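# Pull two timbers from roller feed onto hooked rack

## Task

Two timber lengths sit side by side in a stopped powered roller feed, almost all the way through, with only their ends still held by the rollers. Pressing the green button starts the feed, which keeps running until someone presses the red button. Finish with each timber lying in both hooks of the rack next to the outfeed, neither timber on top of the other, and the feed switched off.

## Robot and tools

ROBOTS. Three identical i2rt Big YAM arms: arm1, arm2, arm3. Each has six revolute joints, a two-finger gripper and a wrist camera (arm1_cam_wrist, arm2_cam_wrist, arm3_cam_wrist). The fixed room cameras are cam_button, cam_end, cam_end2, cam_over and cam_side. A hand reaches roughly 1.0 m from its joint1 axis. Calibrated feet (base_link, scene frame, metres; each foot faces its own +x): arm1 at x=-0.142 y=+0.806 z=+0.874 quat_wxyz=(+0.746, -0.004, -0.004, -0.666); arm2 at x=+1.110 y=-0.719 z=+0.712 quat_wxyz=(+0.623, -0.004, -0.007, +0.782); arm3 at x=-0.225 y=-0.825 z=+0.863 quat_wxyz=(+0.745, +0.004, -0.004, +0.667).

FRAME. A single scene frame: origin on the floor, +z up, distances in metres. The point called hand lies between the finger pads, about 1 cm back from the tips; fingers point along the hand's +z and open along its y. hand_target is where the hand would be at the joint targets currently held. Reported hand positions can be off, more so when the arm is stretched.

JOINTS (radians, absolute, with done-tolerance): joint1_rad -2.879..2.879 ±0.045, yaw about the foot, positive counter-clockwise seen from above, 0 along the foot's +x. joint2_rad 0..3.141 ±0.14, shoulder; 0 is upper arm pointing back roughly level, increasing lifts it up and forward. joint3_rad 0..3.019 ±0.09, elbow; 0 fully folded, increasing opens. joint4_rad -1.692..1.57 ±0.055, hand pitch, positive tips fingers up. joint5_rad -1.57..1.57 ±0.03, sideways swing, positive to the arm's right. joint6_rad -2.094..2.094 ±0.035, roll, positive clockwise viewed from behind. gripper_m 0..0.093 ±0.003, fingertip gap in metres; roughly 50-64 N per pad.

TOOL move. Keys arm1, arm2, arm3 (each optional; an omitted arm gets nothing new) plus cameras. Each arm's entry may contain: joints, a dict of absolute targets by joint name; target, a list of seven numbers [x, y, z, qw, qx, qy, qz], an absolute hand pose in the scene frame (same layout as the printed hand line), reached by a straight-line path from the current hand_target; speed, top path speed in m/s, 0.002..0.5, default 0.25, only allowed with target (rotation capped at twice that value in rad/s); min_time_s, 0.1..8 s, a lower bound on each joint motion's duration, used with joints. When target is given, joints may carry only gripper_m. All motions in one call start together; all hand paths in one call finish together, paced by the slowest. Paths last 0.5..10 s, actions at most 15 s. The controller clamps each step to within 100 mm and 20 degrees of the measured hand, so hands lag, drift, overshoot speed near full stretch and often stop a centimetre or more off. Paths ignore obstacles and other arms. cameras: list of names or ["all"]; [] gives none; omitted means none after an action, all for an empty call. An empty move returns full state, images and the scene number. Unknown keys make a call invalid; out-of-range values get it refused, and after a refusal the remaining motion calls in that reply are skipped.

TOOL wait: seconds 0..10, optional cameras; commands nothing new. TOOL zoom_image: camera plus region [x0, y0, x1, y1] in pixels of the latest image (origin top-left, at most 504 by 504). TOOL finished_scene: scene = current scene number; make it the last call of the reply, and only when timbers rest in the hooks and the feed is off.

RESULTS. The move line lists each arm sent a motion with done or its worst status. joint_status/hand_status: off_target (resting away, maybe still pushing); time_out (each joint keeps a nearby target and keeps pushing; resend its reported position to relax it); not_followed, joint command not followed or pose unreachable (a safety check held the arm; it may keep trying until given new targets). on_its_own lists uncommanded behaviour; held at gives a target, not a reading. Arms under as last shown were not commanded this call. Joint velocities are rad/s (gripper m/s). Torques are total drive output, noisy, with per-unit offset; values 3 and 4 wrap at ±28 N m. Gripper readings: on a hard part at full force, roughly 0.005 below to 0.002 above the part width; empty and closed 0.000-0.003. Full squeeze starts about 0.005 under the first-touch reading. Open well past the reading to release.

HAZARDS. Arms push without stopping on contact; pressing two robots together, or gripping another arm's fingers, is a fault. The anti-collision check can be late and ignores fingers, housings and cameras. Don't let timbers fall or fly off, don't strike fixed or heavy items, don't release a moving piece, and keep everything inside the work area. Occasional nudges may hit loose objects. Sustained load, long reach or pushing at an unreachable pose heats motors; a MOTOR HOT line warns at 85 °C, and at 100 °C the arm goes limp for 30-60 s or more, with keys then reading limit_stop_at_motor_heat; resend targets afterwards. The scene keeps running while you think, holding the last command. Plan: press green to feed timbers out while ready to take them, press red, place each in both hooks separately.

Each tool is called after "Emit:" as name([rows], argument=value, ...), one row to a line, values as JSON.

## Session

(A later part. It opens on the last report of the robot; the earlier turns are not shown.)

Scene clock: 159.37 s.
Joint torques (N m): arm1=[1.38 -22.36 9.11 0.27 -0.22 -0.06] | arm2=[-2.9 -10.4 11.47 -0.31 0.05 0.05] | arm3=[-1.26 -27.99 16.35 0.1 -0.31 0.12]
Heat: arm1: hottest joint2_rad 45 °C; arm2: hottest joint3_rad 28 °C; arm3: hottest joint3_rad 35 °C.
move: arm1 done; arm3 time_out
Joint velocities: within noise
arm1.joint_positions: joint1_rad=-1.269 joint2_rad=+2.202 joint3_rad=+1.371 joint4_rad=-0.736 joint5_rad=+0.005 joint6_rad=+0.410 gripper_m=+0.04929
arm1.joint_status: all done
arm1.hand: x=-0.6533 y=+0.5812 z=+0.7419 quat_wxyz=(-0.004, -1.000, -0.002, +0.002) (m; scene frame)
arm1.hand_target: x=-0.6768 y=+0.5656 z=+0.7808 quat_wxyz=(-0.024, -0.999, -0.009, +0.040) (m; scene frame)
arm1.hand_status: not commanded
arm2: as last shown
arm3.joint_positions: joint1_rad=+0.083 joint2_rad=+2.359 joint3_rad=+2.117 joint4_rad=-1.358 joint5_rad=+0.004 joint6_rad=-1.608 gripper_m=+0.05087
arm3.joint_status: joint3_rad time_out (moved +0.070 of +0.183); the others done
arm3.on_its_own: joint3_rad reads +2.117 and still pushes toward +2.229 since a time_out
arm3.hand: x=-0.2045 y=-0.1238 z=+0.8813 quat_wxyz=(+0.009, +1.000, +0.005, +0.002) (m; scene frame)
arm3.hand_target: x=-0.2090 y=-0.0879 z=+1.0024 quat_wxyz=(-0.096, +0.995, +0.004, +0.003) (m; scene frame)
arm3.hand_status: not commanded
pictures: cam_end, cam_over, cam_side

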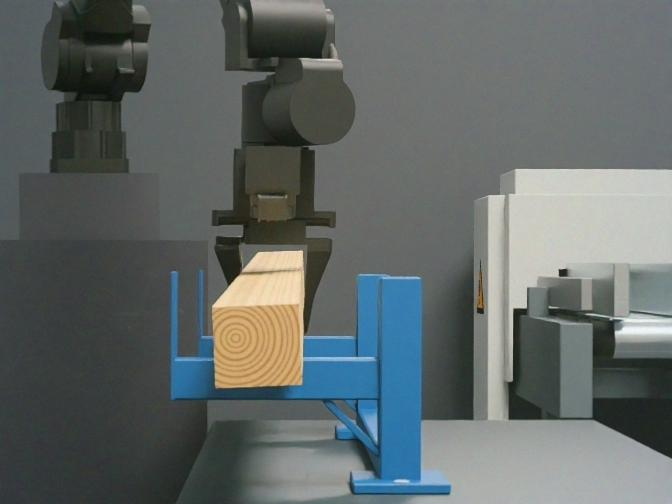

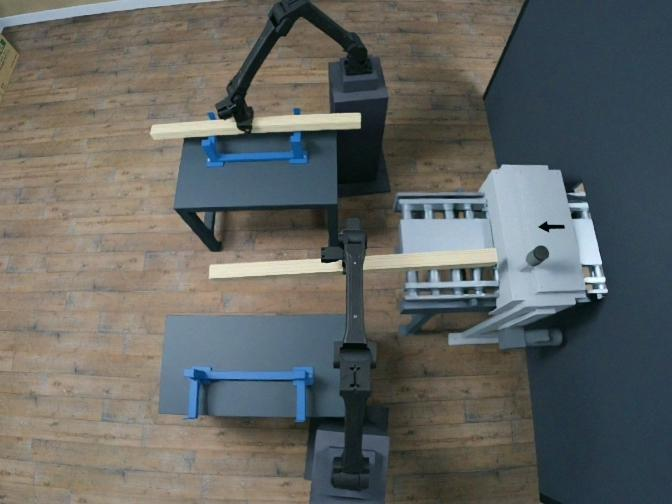

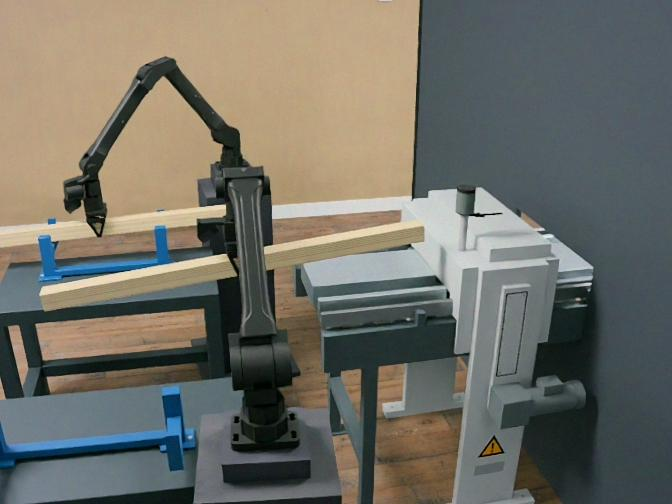

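Emit:
move(arm1={"joints":{"joint1_rad":-1.262,"joint2_rad":2.20,"joint3_rad":1.385,"joint4_rad":-0.70},"min_time_s":2}, arm3={"joints":{"joint1_rad":1.105,"joint2_rad":1.66,"joint3_rad":1.07,"joint4_rad":-0.842,"joint5_rad":0.0,"joint6_rad":-0.588},"min_time_s":4}, cameras=["cam_over","cam_end","cam_end2","cam_side"])

Scene clock: 176.10 s.
Joint torques (N m): arm1=[1.14 -20.84 7.8 0.2 -0.22 -0.04] | arm2=[-2.9 -10.4 11.45 -0.29 0.05 0.05] | arm3=[-2.08 -16.91 9.24 1.05 -0.18 0.11]
Heat: arm1: hottest joint2_rad 42 °C; arm2: hottest joint3_rad 29 °C; arm3: hottest joint3_rad 37 °C.
move: arm1 done; arm3 done
Joint velocities: within noise
arm1.joint_positions: joint1_rad=-1.269 joint2_rad=+2.234 joint3_rad=+1.371 joint4_rad=-0.699 joint5_rad=+0.005 joint6_rad=+0.410 gripper_m=+0.04910
arm1.joint_status: all done
arm1.hand: x=-0.6536 y=+0.5808 z=+0.7245 quat_wxyz=(-0.005, -1.000, -0.002, +0.004) (m; scene frame)
arm1.hand_target: x=-0.6667 y=+0.5697 z=+0.7468 quat_wxyz=(-0.017, -1.000, -0.009, +0.025) (m; scene frame)
arm1.hand_status: not commanded
arm2: as last shown
arm3.joint_positions: joint1_rad=+1.107 joint2_rad=+1.738 joint3_rad=+1.034 joint4_rad=-0.853 joint5_rad=+0.002 joint6_rad=-0.596 gripper_m=+0.05087
arm3.joint_status: all done
arm3.hand: x=-0.5990 y=-0.5819 z=+0.8627 quat_wxyz=(-0.011, +1.000, +0.011, -0.005) (m; scene frame)
arm3.hand_target: x=-0.6227 y=-0.5662 z=+0.9092 quat_wxyz=(-0.044, +0.997, +0.006, -0.058) (m; scene frame)
arm3.hand_status: not commanded
pictures: cam_end, cam_end2, cam_over, cam_side

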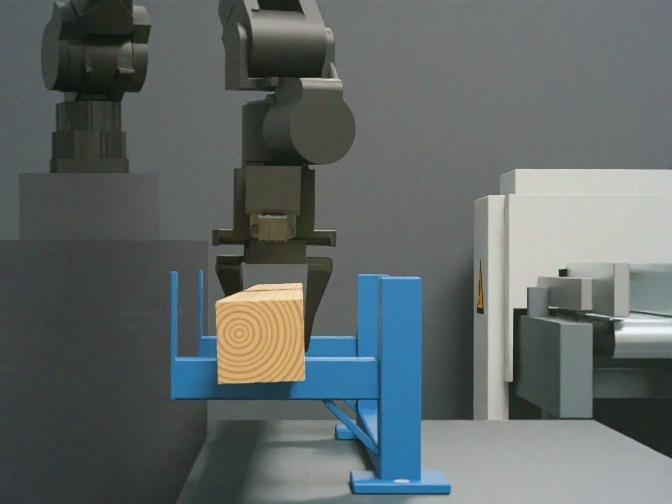

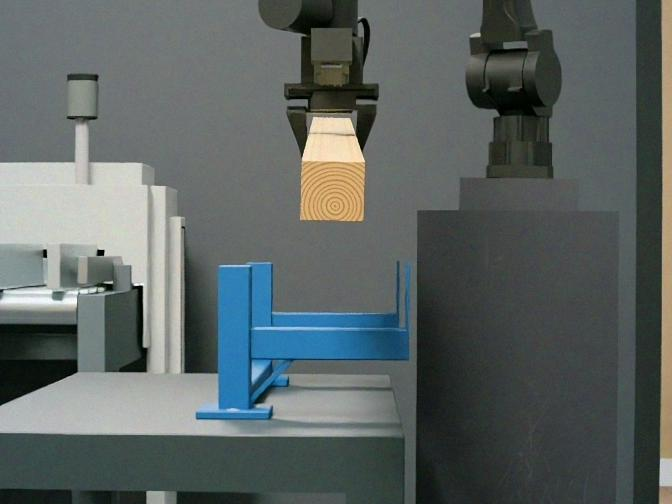

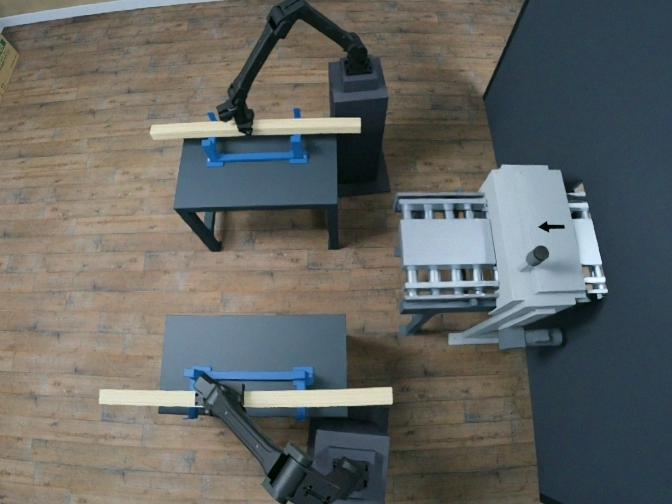

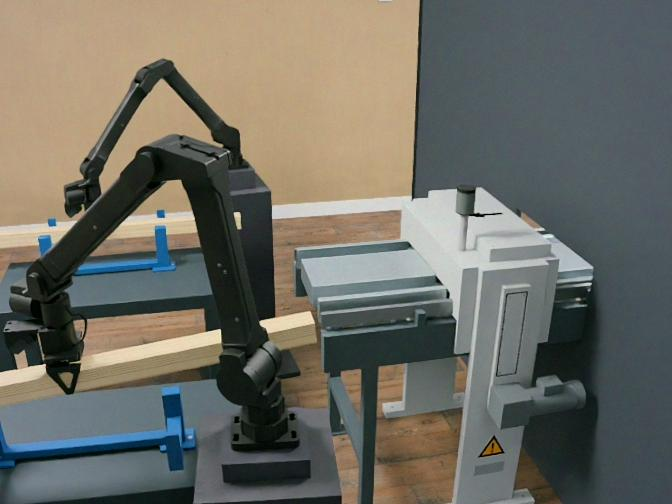

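Emit:
move(arm1={"joints":{"joint2_rad":2.26,"joint3_rad":1.375,"joint4_rad":-0.65},"min_time_s":1.5}, arm3={"joints":{"joint2_rad":1.95,"joint3_rad":1.04,"joint4_rad":-0.56},"min_time_s":3}, cameras=["cam_over","cam_end","cam_end2","cam_side"])

Scene clock: 195.80 s.
Joint torques (N m): arm1=[1.14 -16.15 7.28 1.85 -0.21 -0.06] | arm2=[-2.84 -10.4 11.47 -0.31 0.05 0.05] | arm3=[-2.08 -15.74 6.69 1.03 -0.19 0.12]
Heat: arm1: hottest joint2_rad 40 °C; arm2: hottest joint3_rad 30 °C; arm3: hottest joint3_rad 37 °C.
move: arm1 done; arm3 done
Joint velocities: within noise
arm1.joint_positions: joint1_rad=-1.269 joint2_rad=+2.236 joint3_rad=+1.367 joint4_rad=-0.684 joint5_rad=+0.005 joint6_rad=+0.410 gripper_m=+0.04910
arm1.joint_status: all done
arm1.hand: x=-0.6547 y=+0.5803 z=+0.7228 quat_wxyz=(-0.007, -1.000, -0.002, +0.009) (m; scene frame)
arm1.hand_target: x=-0.6582 y=+0.5731 z=+0.7121 quat_wxyz=(-0.013, -1.000, -0.009, +0.016) (m; scene frame)
arm1.hand_status: not commanded
arm2: as last shown
arm3.joint_positions: joint1_rad=+1.107 joint2_rad=+1.994 joint3_rad=+1.015 joint4_rad=-0.573 joint5_rad=+0.002 joint6_rad=-0.596 gripper_m=+0.05087
arm3.joint_status: all done
arm3.hand: x=-0.6079 y=-0.5747 z=+0.7484 quat_wxyz=(-0.012, +1.000, +0.011, -0.007) (m; scene frame)
arm3.hand_target: x=-0.6306 y=-0.5594 z=+0.7746 quat_wxyz=(-0.034, +0.999, +0.006, -0.042) (m; scene frame)
arm3.hand_status: not commanded
pictures: cam_end, cam_end2, cam_over, cam_side

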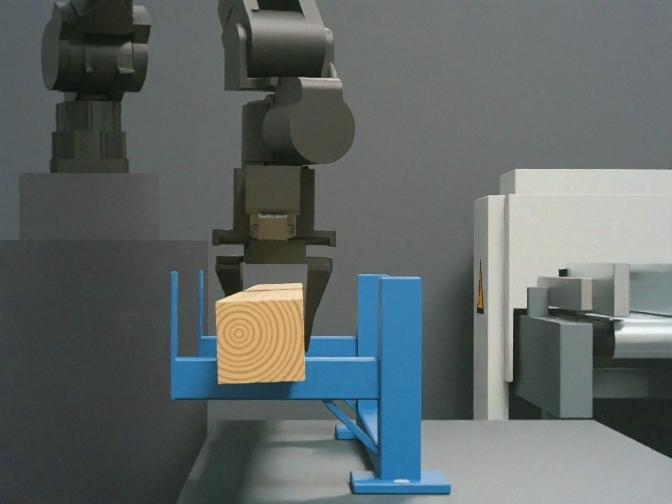

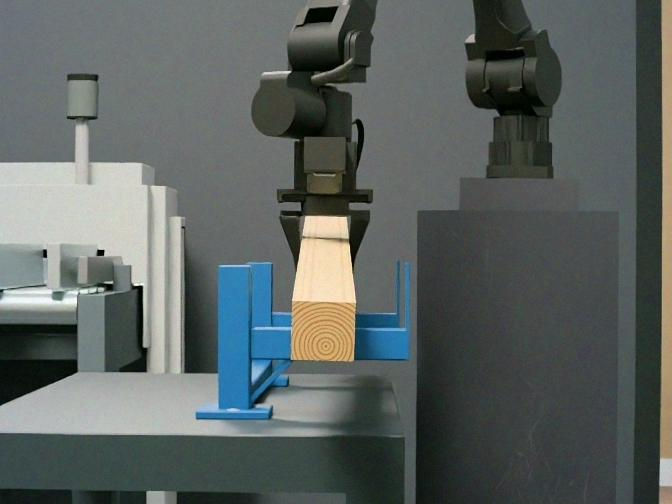

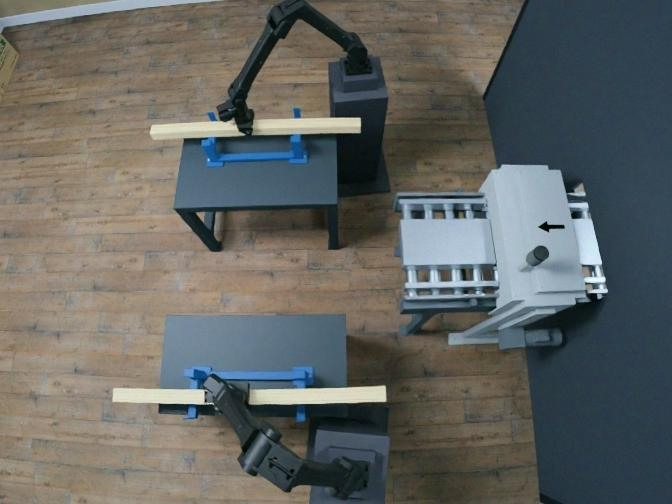

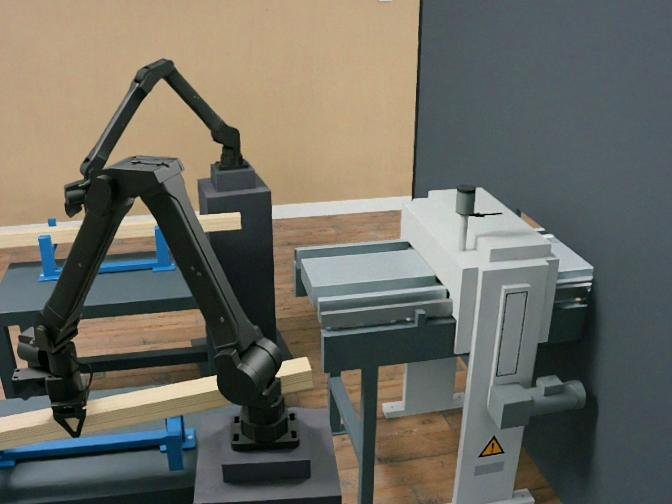

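Emit:
move(arm3={"joints":{"joint2_rad":2.12,"joint3_rad":1.05,"joint4_rad":-0.471},"min_time_s":2.5}, arm1={"joints":{"gripper_m":0.075,"joint1_rad":-1.269,"joint2_rad":2.22,"joint3_rad":1.371,"joint4_rad":-0.70}}, cameras=["cam_over","cam_end","cam_end2","cam_side"])

Scene clock: 209.47 s.
Joint torques (N m): arm1=[0.67 -18.9 6.91 -0.16 -0.16 -0.06] | arm2=[-2.84 -10.4 11.47 -0.29 0.05 0.05] | arm3=[-2.14 -11.05 6.8 1.25 0.1 0.1]
Heat: arm1: hottest joint2_rad 36 °C; arm2: hottest joint3_rad 31 °C; arm3: hottest joint3_rad 36 °C.
move: arm1 done; arm3 done
Joint velocities: within noise
arm1.joint_positions: joint1_rad=-1.269 joint2_rad=+2.231 joint3_rad=+1.367 joint4_rad=-0.691 joint5_rad=+0.004 joint6_rad=+0.410 gripper_m=+0.07494
arm1.joint_status: all done
arm1.hand: x=-0.6542 y=+0.5803 z=+0.7252 quat_wxyz=(-0.007, -1.000, -0.002, +0.007) (m; scene frame)
arm1.hand_target: x=-0.6567 y=+0.5784 z=+0.7322 quat_wxyz=(-0.010, -1.000, -0.005, +0.009) (m; scene frame)
arm1.hand_status: not commanded
arm2: as last shown
arm3.joint_positions: joint1_rad=+1.107 joint2_rad=+2.095 joint3_rad=+1.015 joint4_rad=-0.488 joint5_rad=-0.007 joint6_rad=-0.592 gripper_m=+0.05082
arm3.joint_status: all done
arm3.hand: x=-0.6035 y=-0.5786 z=+0.7049 quat_wxyz=(-0.004, +1.000, +0.009, -0.003) (m; scene frame)
arm3.hand_target: x=-0.6170 y=-0.5672 z=+0.7007 quat_wxyz=(-0.015, +1.000, +0.006, -0.012) (m; scene frame)
arm3.hand_status: not commanded
pictures: cam_end, cam_end2, cam_over, cam_side

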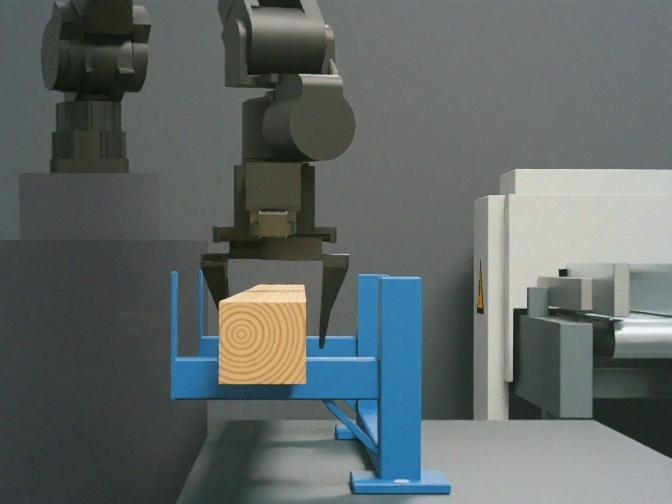

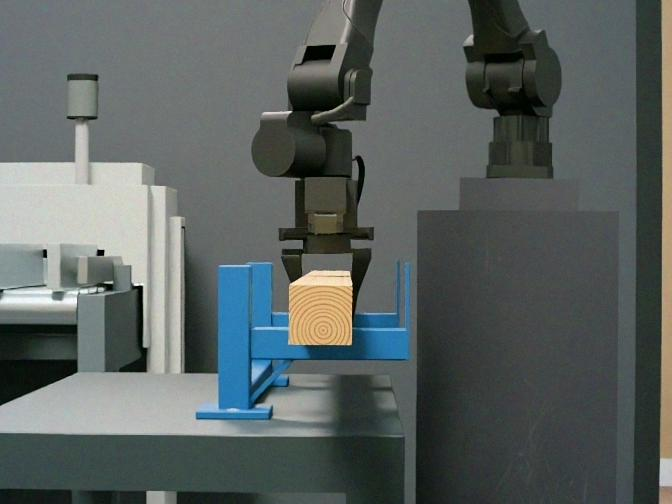

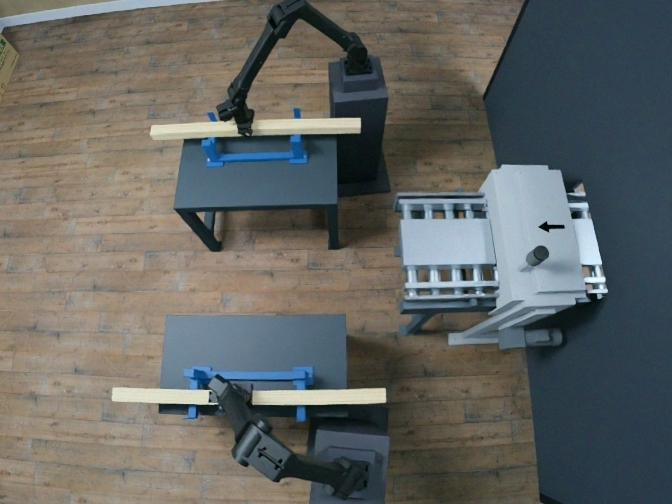

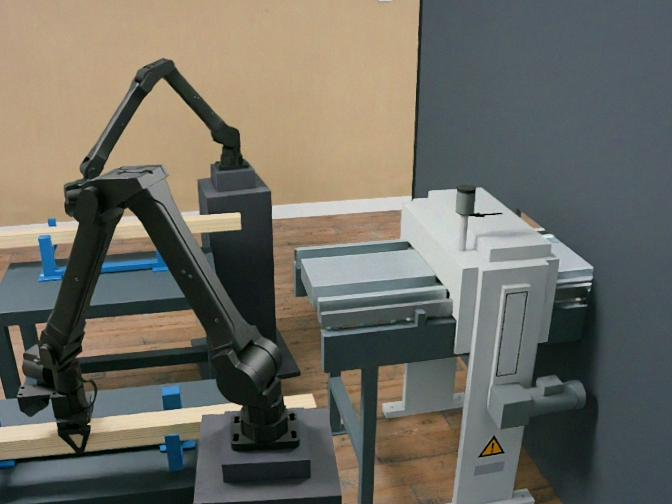

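Emit:
move(arm3={"joints":{"joint2_rad":2.19,"joint3_rad":1.04,"joint4_rad":-0.41},"min_time_s":1.5}, arm1={"target":[-0.654,0.580,0.87,0,1,0,0],"speed":0.15}, cameras=["cam_over","cam_end2","cam_side","cam_end"])

Scene clock: 223.50 s.
Joint torques (N m): arm1=[0.97 -17.2 11.38 -0.21 0.12 0.07] | arm2=[-2.84 -10.4 11.47 -0.28 0.05 0.05] | arm3=[-2.08 -6.07 6.06 3.29 0.29 0.09]
Heat: arm1: hottest joint2_rad 35 °C; arm2: hottest joint3_rad 31 °C; arm3: hottest joint3_rad 36 °C.
move: arm1 off_target; arm3 time_out
Joint velocities: within noise
arm1.joint_positions: joint1_rad=-1.269 joint2_rad=+1.993 joint3_rad=+1.388 joint4_rad=-0.996 joint5_rad=+0.008 joint6_rad=+0.414 gripper_m=+0.07494
arm1.joint_status: not commanded
arm1.hand: x=-0.6418 y=+0.5882 z=+0.8584 quat_wxyz=(+0.004, -1.000, -0.001, -0.013) (m; scene frame)
arm1.hand_target: x=-0.6536 y=+0.5801 z=+0.8702 quat_wxyz=(+0.000, -1.000, +0.000, +0.000) (m; scene frame)
arm1.hand_status: off_target (0.019 m and 1.5 deg from the pose sent, 0.145 m and 1.2 deg at the start)
arm2: as last shown
arm3.joint_positions: joint1_rad=+1.107 joint2_rad=+2.099 joint3_rad=+1.015 joint4_rad=-0.484 joint5_rad=-0.012 joint6_rad=-0.592 gripper_m=+0.05082
arm3.joint_status: joint4_rad time_out (moved +0.004 of +0.078); the others done
arm3.on_its_own: joint4_rad reads -0.484 and still pushes toward -0.410 since a time_out
arm3.hand: x=-0.6039 y=-0.5795 z=+0.7031 quat_wxyz=(-0.002, +1.000, +0.009, -0.004) (m; scene frame)
arm3.hand_target: x=-0.6064 y=-0.5738 z=+0.6684 quat_wxyz=(-0.009, +1.000, +0.006, -0.004) (m; scene frame)
arm3.hand_status: not commanded
pictures: cam_end, cam_end2, cam_over, cam_side

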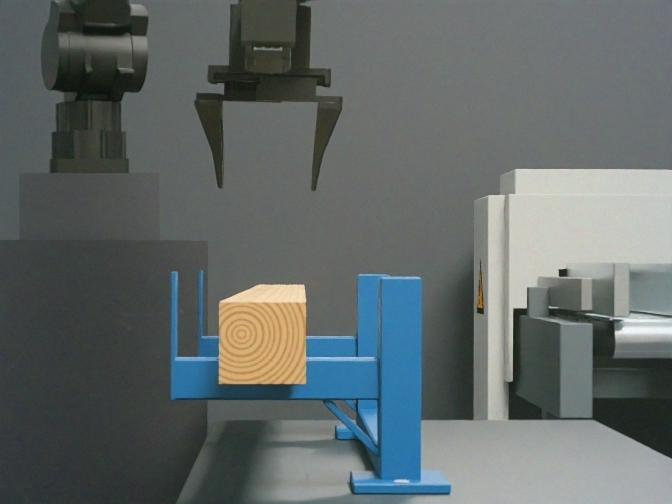

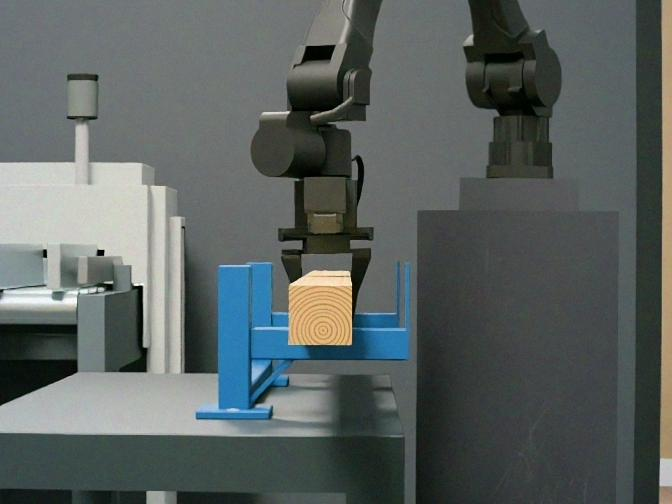

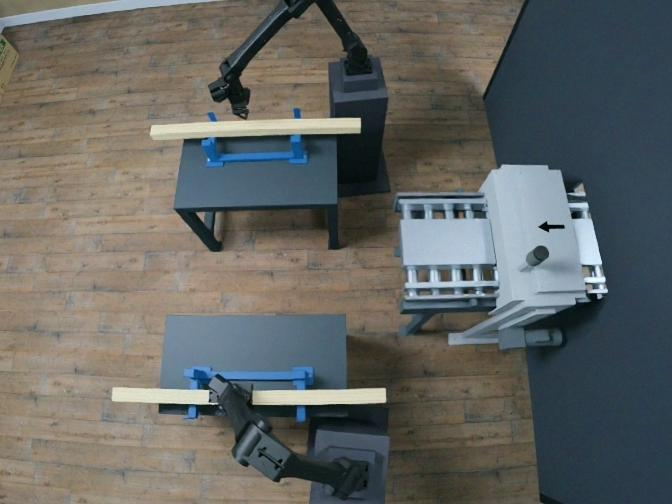

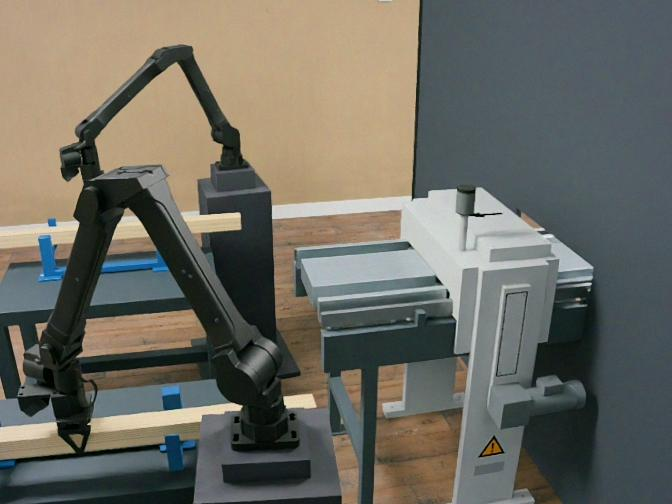

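Solid contact on both hooks. Release arm3 and raise.

Emit:
move(arm3={"joints":{"gripper_m":0.075,"joint1_rad":1.107,"joint2_rad":2.08,"joint3_rad":1.015,"joint4_rad":-0.50}})

Emit:
move(arm3={"target":[-0.604,-0.579,0.85,0,1,0,0],"speed":0.15}, cameras=["cam_over","cam_end2","cam_side","cam_button"])

Scene clock: 230.13 s.
Joint torques (N m): arm1=[1.08 -17.03 11.37 -0.23 0.1 0.07] | arm2=[-2.9 -10.4 11.45 -0.29 0.05 0.05] | arm3=[-1.9 -13.16 4.53 0.34 -0.03 0.09]
Heat: arm1: hottest joint2_rad 34 °C; arm2: hottest joint3_rad 32 °C; arm3: hottest joint3_rad 35 °C.
move: arm3 done
Joint velocities: within noise
arm1, arm2: as last shown
arm3.joint_positions: joint1_rad=+1.107 joint2_rad=+2.084 joint3_rad=+1.013 joint4_rad=-0.491 joint5_rad=-0.003 joint6_rad=-0.592 gripper_m=+0.07496
arm3.joint_status: all done
arm3.hand: x=-0.6042 y=-0.5774 z=+0.7094 quat_wxyz=(-0.008, +1.000, +0.009, -0.004) (m; scene frame)
arm3.hand_target: x=-0.6041 y=-0.5769 z=+0.7114 quat_wxyz=(-0.008, +1.000, +0.007, -0.002) (m; scene frame)
arm3.hand_status: not commanded
pictures: none

Scene clock: 231.83 s.
Joint torques (N m): arm1=[1.2 -17.2 11.41 -0.27 0.1 0.06] | arm2=[-2.84 -10.4 11.45 -0.29 0.05 0.05] | arm3=[-2.26 -11.69 8.84 0.29 -0.25 0.13]
Heat: arm1: hottest joint2_rad 33 °C; arm2: hottest joint3_rad 32 °C; arm3: hottest joint3_rad 35 °C.
move: arm3 off_target
Joint velocities: within noise
arm1, arm2: as last shown
arm3.joint_positions: joint1_rad=+1.107 joint2_rad=+1.786 joint3_rad=+1.019 joint4_rad=-0.841 joint5_rad=-0.008 joint6_rad=-0.588 gripper_m=+0.07496
arm3.joint_status: not commanded
arm3.hand: x=-0.5902 y=-0.5892 z=+0.8383 quat_wxyz=(+0.007, +1.000, +0.007, +0.014) (m; scene frame)
arm3.hand_target: x=-0.6035 y=-0.5791 z=+0.8503 quat_wxyz=(+0.000, +1.000, +0.000, +0.000) (m; scene frame)
arm3.hand_status: off_target (0.021 m and 1.9 deg from the pose sent, 0.141 m and 1.4 deg at the start)
pictures: cam_button, cam_end2, cam_over, cam_side

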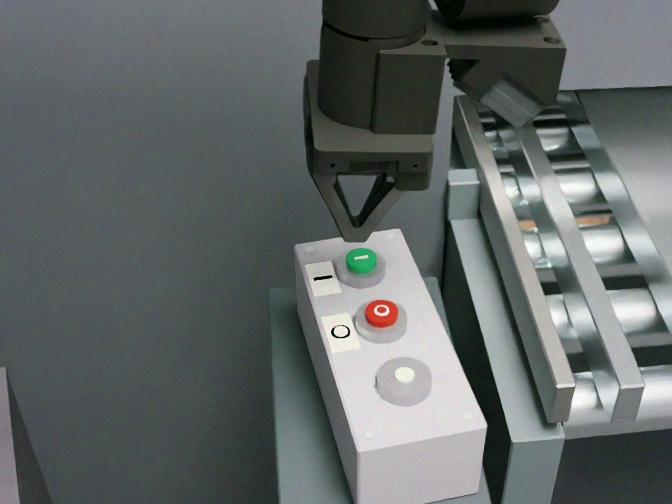

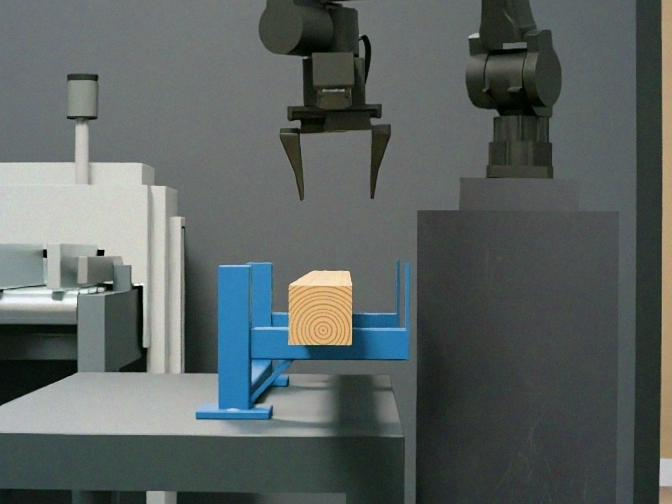

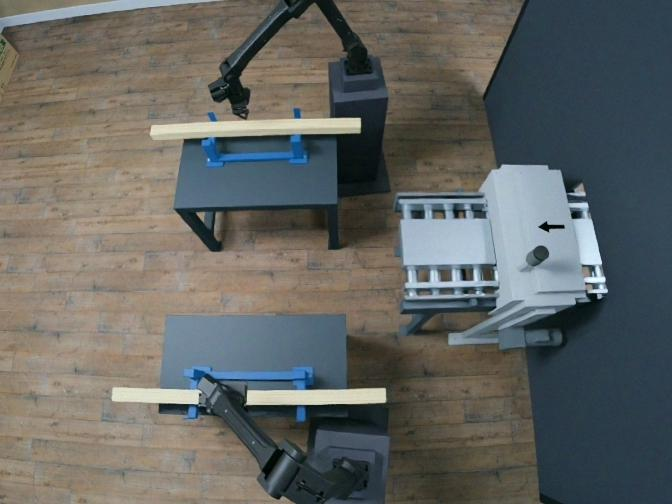

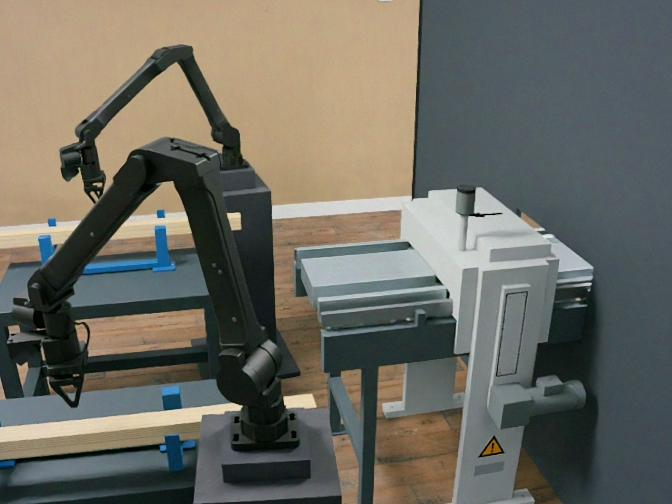

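Emit:
finished_scene(scene=2)

The scene is finished: the task was done.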